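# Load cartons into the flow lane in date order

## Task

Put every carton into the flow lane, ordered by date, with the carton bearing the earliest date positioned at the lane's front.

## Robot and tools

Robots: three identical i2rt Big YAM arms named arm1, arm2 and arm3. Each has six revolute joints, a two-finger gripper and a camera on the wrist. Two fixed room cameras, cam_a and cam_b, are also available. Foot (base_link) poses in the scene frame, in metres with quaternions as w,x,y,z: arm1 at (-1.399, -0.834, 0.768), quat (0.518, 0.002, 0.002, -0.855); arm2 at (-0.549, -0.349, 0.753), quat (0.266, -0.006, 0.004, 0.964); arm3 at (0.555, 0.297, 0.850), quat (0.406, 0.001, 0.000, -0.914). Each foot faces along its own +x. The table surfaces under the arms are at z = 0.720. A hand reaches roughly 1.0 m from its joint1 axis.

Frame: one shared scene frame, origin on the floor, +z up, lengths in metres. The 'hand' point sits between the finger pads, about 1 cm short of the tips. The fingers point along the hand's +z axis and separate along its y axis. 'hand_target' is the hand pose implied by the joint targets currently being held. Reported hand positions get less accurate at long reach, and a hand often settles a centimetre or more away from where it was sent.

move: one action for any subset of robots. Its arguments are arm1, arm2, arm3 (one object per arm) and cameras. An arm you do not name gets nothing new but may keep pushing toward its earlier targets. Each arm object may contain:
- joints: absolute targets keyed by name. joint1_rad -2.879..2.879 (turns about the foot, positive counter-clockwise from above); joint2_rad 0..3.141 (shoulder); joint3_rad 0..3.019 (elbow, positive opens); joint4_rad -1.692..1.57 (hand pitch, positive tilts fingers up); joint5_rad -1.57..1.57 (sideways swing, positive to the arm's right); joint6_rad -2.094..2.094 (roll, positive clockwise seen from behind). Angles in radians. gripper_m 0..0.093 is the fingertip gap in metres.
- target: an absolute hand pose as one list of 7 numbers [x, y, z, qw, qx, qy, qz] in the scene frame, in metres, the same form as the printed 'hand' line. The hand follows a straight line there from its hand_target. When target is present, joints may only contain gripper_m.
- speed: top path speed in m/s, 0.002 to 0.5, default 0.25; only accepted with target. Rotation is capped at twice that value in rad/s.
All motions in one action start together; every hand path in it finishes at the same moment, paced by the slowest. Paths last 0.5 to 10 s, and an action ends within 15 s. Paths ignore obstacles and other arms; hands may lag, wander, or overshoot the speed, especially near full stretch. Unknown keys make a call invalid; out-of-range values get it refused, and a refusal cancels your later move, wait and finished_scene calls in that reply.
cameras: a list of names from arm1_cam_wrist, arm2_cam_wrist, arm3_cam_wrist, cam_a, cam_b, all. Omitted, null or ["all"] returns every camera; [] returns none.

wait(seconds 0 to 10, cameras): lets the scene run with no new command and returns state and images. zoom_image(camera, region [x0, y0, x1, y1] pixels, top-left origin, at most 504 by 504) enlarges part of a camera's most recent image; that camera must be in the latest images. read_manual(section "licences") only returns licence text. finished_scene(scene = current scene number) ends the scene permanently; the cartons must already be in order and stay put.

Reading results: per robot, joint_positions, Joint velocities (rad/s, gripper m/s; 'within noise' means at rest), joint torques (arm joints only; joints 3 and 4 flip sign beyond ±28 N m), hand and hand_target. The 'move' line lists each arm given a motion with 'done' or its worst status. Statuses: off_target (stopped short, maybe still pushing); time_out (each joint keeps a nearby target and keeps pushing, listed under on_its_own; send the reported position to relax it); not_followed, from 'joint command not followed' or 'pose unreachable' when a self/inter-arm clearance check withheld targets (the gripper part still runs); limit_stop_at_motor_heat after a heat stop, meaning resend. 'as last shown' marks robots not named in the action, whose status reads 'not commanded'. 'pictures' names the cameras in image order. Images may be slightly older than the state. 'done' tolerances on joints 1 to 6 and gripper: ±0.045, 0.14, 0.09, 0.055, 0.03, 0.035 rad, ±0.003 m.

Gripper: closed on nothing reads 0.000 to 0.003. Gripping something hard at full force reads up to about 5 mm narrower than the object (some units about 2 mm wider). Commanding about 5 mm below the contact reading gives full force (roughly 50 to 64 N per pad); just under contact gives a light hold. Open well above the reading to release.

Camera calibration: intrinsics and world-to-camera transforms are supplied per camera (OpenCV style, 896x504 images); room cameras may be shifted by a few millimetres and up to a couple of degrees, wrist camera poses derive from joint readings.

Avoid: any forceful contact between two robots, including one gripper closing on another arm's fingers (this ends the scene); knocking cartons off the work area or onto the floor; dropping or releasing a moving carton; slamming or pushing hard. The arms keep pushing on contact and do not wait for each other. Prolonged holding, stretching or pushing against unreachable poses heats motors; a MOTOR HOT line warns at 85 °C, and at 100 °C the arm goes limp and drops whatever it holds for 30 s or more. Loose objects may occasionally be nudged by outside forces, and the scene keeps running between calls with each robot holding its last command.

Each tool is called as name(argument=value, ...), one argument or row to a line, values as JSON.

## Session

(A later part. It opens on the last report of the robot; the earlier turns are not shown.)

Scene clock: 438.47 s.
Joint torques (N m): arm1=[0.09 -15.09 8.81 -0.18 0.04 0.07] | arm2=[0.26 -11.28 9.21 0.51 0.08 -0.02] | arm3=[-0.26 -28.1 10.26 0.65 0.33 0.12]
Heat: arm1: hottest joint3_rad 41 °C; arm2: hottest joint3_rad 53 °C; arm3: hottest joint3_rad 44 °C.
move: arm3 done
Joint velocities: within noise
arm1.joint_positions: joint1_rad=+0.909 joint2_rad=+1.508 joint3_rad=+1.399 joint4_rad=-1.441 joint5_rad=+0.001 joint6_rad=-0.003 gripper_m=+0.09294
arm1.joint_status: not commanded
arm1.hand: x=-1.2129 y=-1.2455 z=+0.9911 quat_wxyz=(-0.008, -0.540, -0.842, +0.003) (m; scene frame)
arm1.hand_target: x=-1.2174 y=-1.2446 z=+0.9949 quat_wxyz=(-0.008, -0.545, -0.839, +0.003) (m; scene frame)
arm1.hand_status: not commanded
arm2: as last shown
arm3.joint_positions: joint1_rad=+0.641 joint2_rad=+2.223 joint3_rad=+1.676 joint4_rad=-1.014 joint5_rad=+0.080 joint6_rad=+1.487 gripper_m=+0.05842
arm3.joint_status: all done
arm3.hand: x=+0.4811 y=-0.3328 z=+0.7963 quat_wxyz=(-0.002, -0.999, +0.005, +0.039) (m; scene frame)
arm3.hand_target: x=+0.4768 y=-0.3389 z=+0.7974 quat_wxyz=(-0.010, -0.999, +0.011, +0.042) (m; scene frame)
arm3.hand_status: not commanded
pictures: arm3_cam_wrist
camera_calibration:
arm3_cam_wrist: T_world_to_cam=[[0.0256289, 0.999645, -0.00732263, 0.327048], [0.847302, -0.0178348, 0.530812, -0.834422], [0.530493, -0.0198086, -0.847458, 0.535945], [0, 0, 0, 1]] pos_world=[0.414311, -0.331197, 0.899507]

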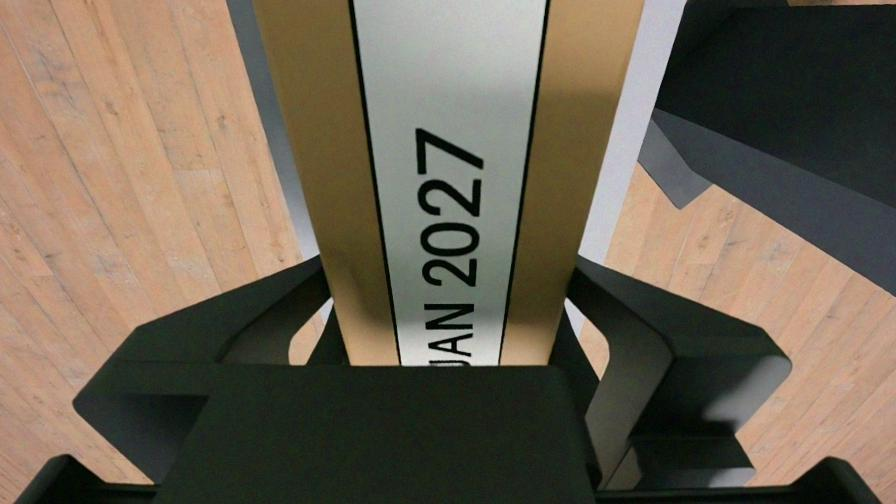

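move(
  arm3={"joints": {"gripper_m": 0.068}},
  cameras=["arm3_cam_wrist"],
)

move(
  arm3={"target": [0.477, -0.345, 0.845, 0.008, 0.9989, -0.011, -0.042], "speed": 0.12},
  cameras=["arm3_cam_wrist"],
)

move(
  arm3={"target": [0.478, -0.342, 0.93, 0, 1, 0, 0], "speed": 0.18, "joints": {"gripper_m": 0.085}},
  cameras=["arm3_cam_wrist", "cam_b"],
)

Scene clock: 468.70 s.
Joint torques (N m): arm1=[0.15 -15.09 8.79 -0.17 0.04 0.07] | arm2=[0.32 -11.34 9.21 0.51 0.08 -0.02] | arm3=[-0.32 -28.04 10.3 0.62 0.26 0.12]
Heat: arm1: hottest joint3_rad 42 °C; arm2: hottest joint3_rad 53 °C; arm3: hottest joint3_rad 44 °C.
move: arm3 done
Joint velocities: within noise
arm1, arm2: as last shown
arm3.joint_positions: joint1_rad=+0.641 joint2_rad=+2.222 joint3_rad=+1.676 joint4_rad=-1.012 joint5_rad=+0.082 joint6_rad=+1.487 gripper_m=+0.06788
arm3.joint_status: all done
arm3.hand: x=+0.4807 y=-0.3332 z=+0.7965 quat_wxyz=(-0.002, -0.999, +0.005, +0.040) (m; scene frame)
arm3.hand_target: x=+0.4768 y=-0.3389 z=+0.7975 quat_wxyz=(-0.010, -0.999, +0.011, +0.042) (m; scene frame)
arm3.hand_status: not commanded
pictures: arm3_cam_wrist
camera_calibration:
arm3_cam_wrist: T_world_to_cam=[[0.026121, 0.999617, -0.00917359, 0.328709], [0.848414, -0.0173148, 0.52905, -0.833169], [0.528689, -0.0216023, -0.848541, 0.537509], [0, 0, 0, 1]] pos_world=[0.414111, -0.331398, 0.899903]

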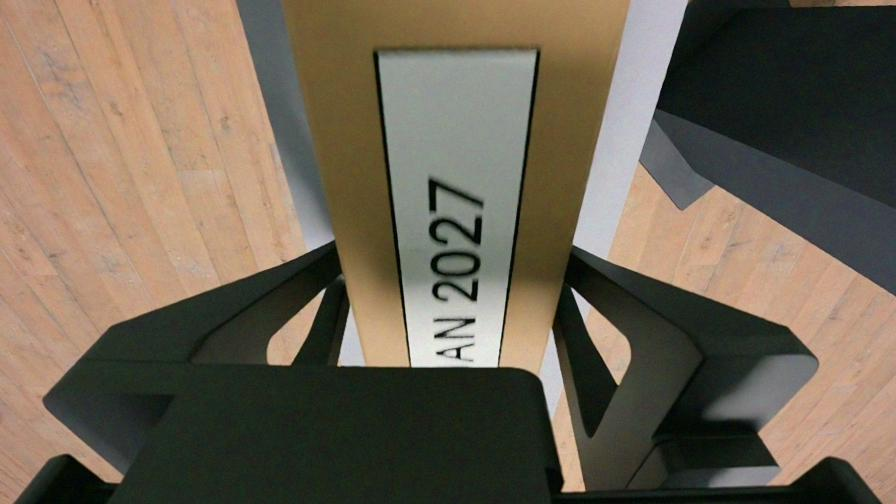

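Scene clock: 470.00 s.
Joint torques (N m): arm1=[0.15 -15.15 8.79 -0.18 0.04 0.07] | arm2=[0.26 -11.28 9.24 0.51 0.08 -0.02] | arm3=[-0.15 -28.04 12.98 -0.02 0.27 0.12]
Heat: arm1: hottest joint3_rad 42 °C; arm2: hottest joint3_rad 53 °C; arm3: hottest joint3_rad 44 °C.
move: arm3 off_target
Joint velocities: within noise
arm1, arm2: as last shown
arm3.joint_positions: joint1_rad=+0.641 joint2_rad=+2.176 joint3_rad=+1.709 joint4_rad=-1.101 joint5_rad=+0.082 joint6_rad=+1.487 gripper_m=+0.06794
arm3.joint_status: not commanded
arm3.hand: x=+0.4807 y=-0.3331 z=+0.8355 quat_wxyz=(+0.003, -0.999, +0.005, +0.040) (m; scene frame)
arm3.hand_target: x=+0.4771 y=-0.3446 z=+0.8451 quat_wxyz=(-0.008, -0.999, +0.011, +0.042) (m; scene frame)
arm3.hand_status: off_target (0.016 m and 1.4 deg from the pose sent, 0.050 m and 0.9 deg at the start)
pictures: arm3_cam_wrist
camera_calibration:
arm3_cam_wrist: T_world_to_cam=[[0.0260802, 0.999659, 0.00111954, 0.32034], [0.847923, -0.0227147, 0.529632, -0.855737], [0.529477, -0.0128636, -0.848226, 0.572893], [0, 0, 0, 1]] pos_world=[0.413911, -0.332299, 0.93881]

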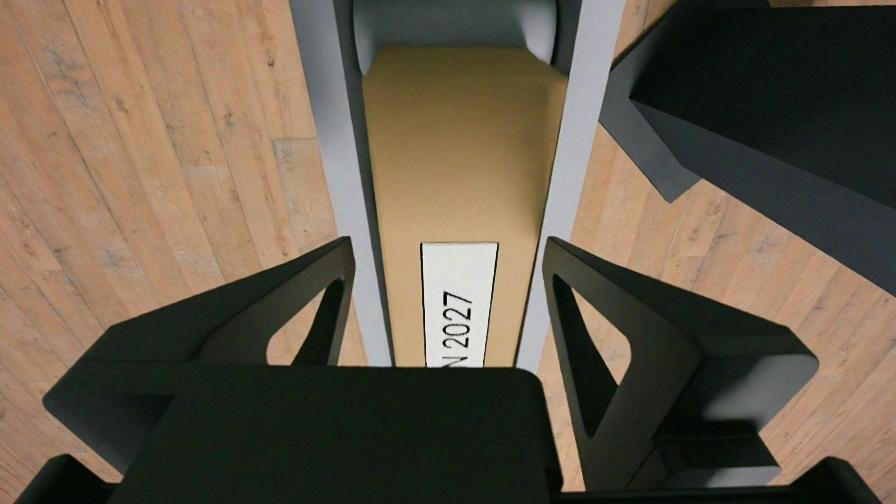

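Scene clock: 471.33 s.
Joint torques (N m): arm1=[0.03 -15.09 8.8 -0.17 0.05 0.07] | arm2=[0.15 -11.28 9.22 0.51 0.08 -0.02] | arm3=[-0.67 -26.17 13.68 -0.12 0.04 -0.04]
Heat: arm1: hottest joint3_rad 42 °C; arm2: hottest joint3_rad 53 °C; arm3: hottest joint3_rad 44 °C.
move: arm3 off_target
Joint velocities: within noise
arm1, arm2: as last shown
arm3.joint_positions: joint1_rad=+0.627 joint2_rad=+2.087 joint3_rad=+1.819 joint4_rad=-1.307 joint5_rad=+0.005 joint6_rad=+1.462 gripper_m=+0.08491
arm3.joint_status: all done
arm3.hand: x=+0.4848 y=-0.3338 z=+0.9291 quat_wxyz=(+0.003, -1.000, +0.000, +0.001) (m; scene frame)
arm3.hand_target: x=+0.4780 y=-0.3417 z=+0.9299 quat_wxyz=(+0.000, -1.000, +0.000, +0.000) (m; scene frame)
arm3.hand_status: off_target (0.011 m and 0.3 deg from the pose sent, 0.095 m and 4.6 deg at the start)
pictures: arm3_cam_wrist, cam_b
camera_calibration:
arm3_cam_wrist: T_world_to_cam=[[0.0149803, 0.999885, 0.0024111, 0.325223], [0.804316, -0.0134828, 0.594049, -0.944529], [0.594013, -0.00695977, -0.804425, 0.580184], [0, 0, 0, 1]] pos_world=[0.410191, -0.333883, 1.02703]

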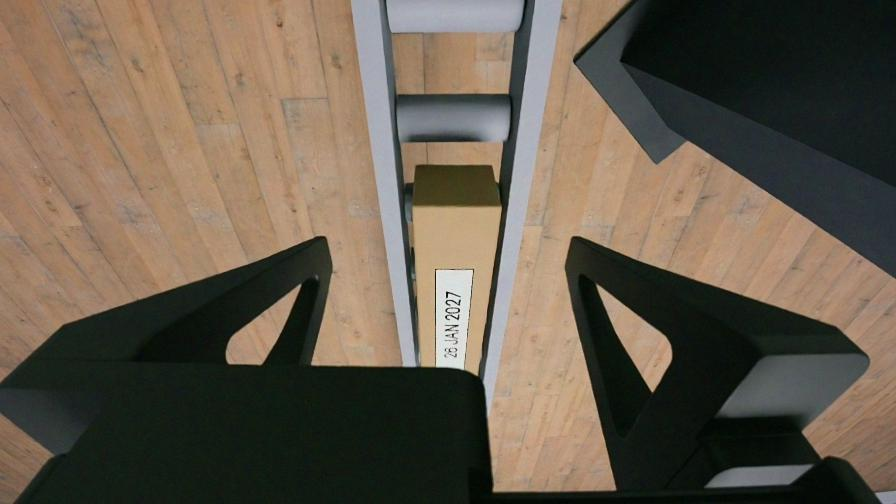

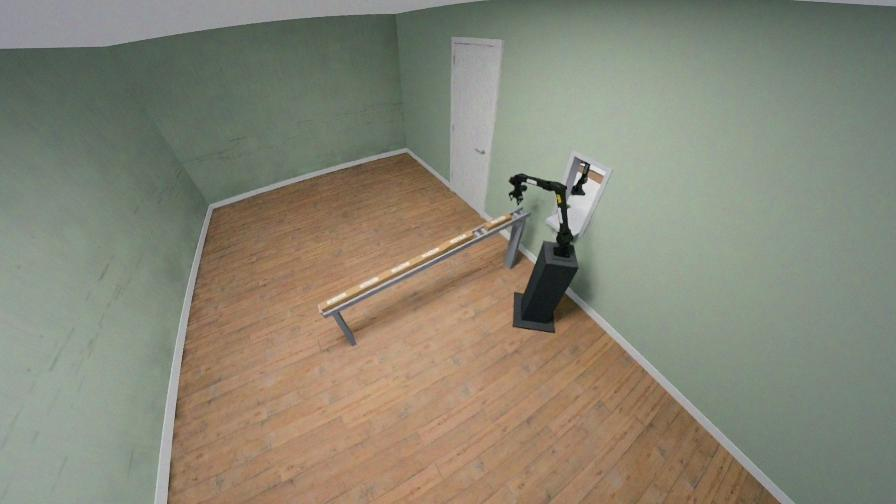

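wait(
  seconds=3,
  cameras=["cam_b", "arm3_cam_wrist"],
)

zoom_image(
  camera="cam_b",
  region=[300, 180, 560, 340],
)

Scene clock: 477.17 s.
Joint torques (N m): arm1=[0.09 -15.09 8.81 -0.16 0.04 0.07] | arm2=[0.26 -11.34 9.22 0.51 0.08 -0.02] | arm3=[-0.38 -26.4 13.72 -0.06 0.04 -0.04]
Heat: arm1: hottest joint3_rad 42 °C; arm2: hottest joint3_rad 53 °C; arm3: hottest joint3_rad 45 °C.
Joint velocities: within noise
arm1.joint_positions: joint1_rad=+0.909 joint2_rad=+1.508 joint3_rad=+1.399 joint4_rad=-1.441 joint5_rad=+0.001 joint6_rad=-0.003 gripper_m=+0.09294
arm1.joint_status: not commanded
arm1.hand: x=-1.2129 y=-1.2455 z=+0.9911 quat_wxyz=(-0.008, -0.540, -0.842, +0.003) (m; scene frame)
arm1.hand_target: x=-1.2174 y=-1.2446 z=+0.9949 quat_wxyz=(-0.008, -0.545, -0.839, +0.003) (m; scene frame)
arm1.hand_status: not commanded
arm2.joint_positions: joint1_rad=-0.811 joint2_rad=+1.495 joint3_rad=+1.225 joint4_rad=-1.288 joint5_rad=-0.001 joint6_rad=+0.930 gripper_m=+0.09295
arm2.joint_status: not commanded
arm2.hand: x=-0.6445 y=+0.0745 z=+0.9128 quat_wxyz=(-0.003, +0.417, -0.909, +0.001) (m; scene frame)
arm2.hand_target: x=-0.6462 y=+0.0740 z=+0.9109 quat_wxyz=(-0.003, +0.420, -0.908, +0.001) (m; scene frame)
arm2.hand_status: not commanded
arm3.joint_positions: joint1_rad=+0.627 joint2_rad=+2.087 joint3_rad=+1.819 joint4_rad=-1.307 joint5_rad=+0.005 joint6_rad=+1.462 gripper_m=+0.08491
arm3.joint_status: all done
arm3.hand: x=+0.4848 y=-0.3338 z=+0.9291 quat_wxyz=(+0.003, -1.000, -0.001, +0.001) (m; scene frame)
arm3.hand_target: x=+0.4780 y=-0.3417 z=+0.9299 quat_wxyz=(+0.000, -1.000, +0.000, +0.000) (m; scene frame)
arm3.hand_status: off_target (0.011 m and 0.3 deg from the pose sent, 0.095 m and 4.6 deg at the start)
wait: 3.00 s; at rest from the start
pictures: arm3_cam_wrist, cam_b
camera_calibration:
arm3_cam_wrist: T_world_to_cam=[[0.0145616, 0.999891, 0.00247897, 0.325327], [0.804321, -0.0131863, 0.594049, -0.944432], [0.594017, -0.00665641, -0.804425, 0.580284], [0, 0, 0, 1]] pos_world=[0.410191, -0.333882, 1.02703]

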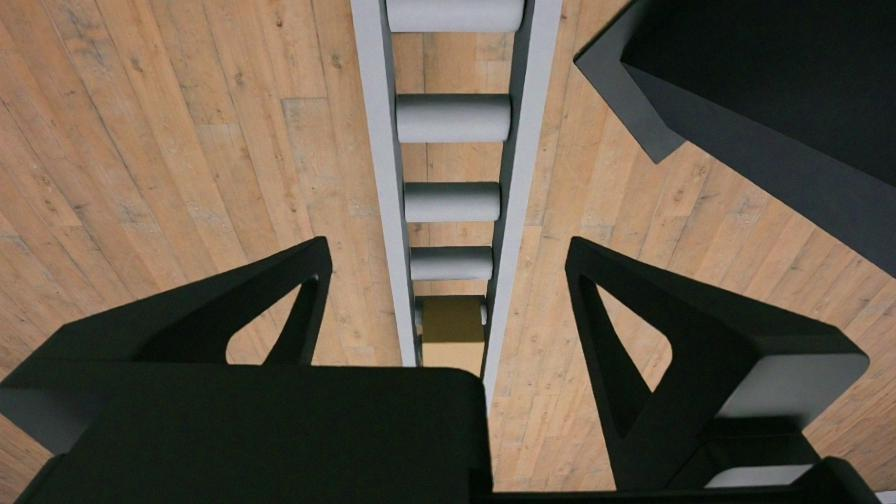

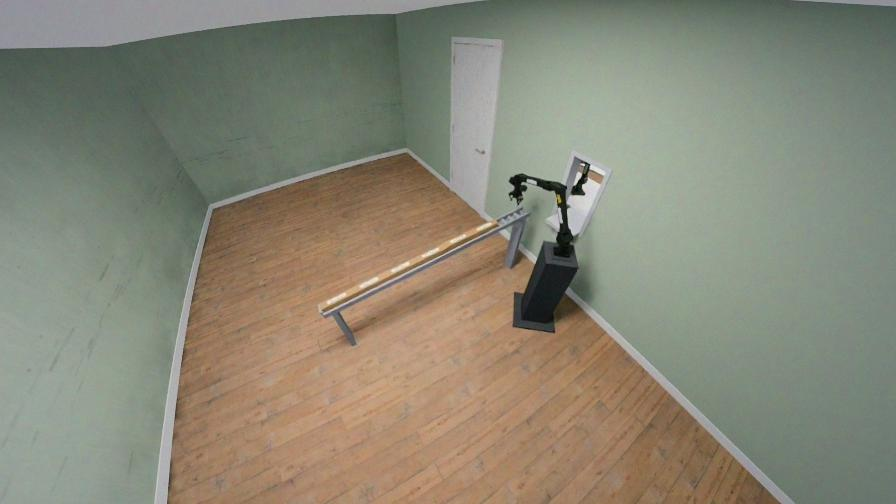

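Scaled by 1.938 from the camera's 896x504 image, which has a finer 1280x720 frame.

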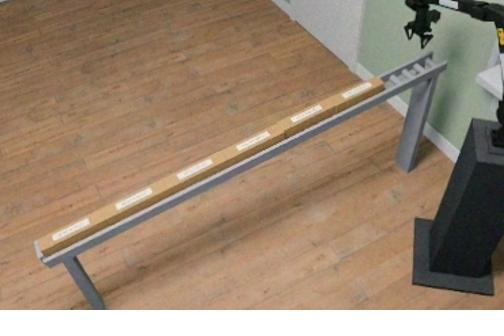

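finished_scene(
  scene=2,
)

The scene is finished: the task was done.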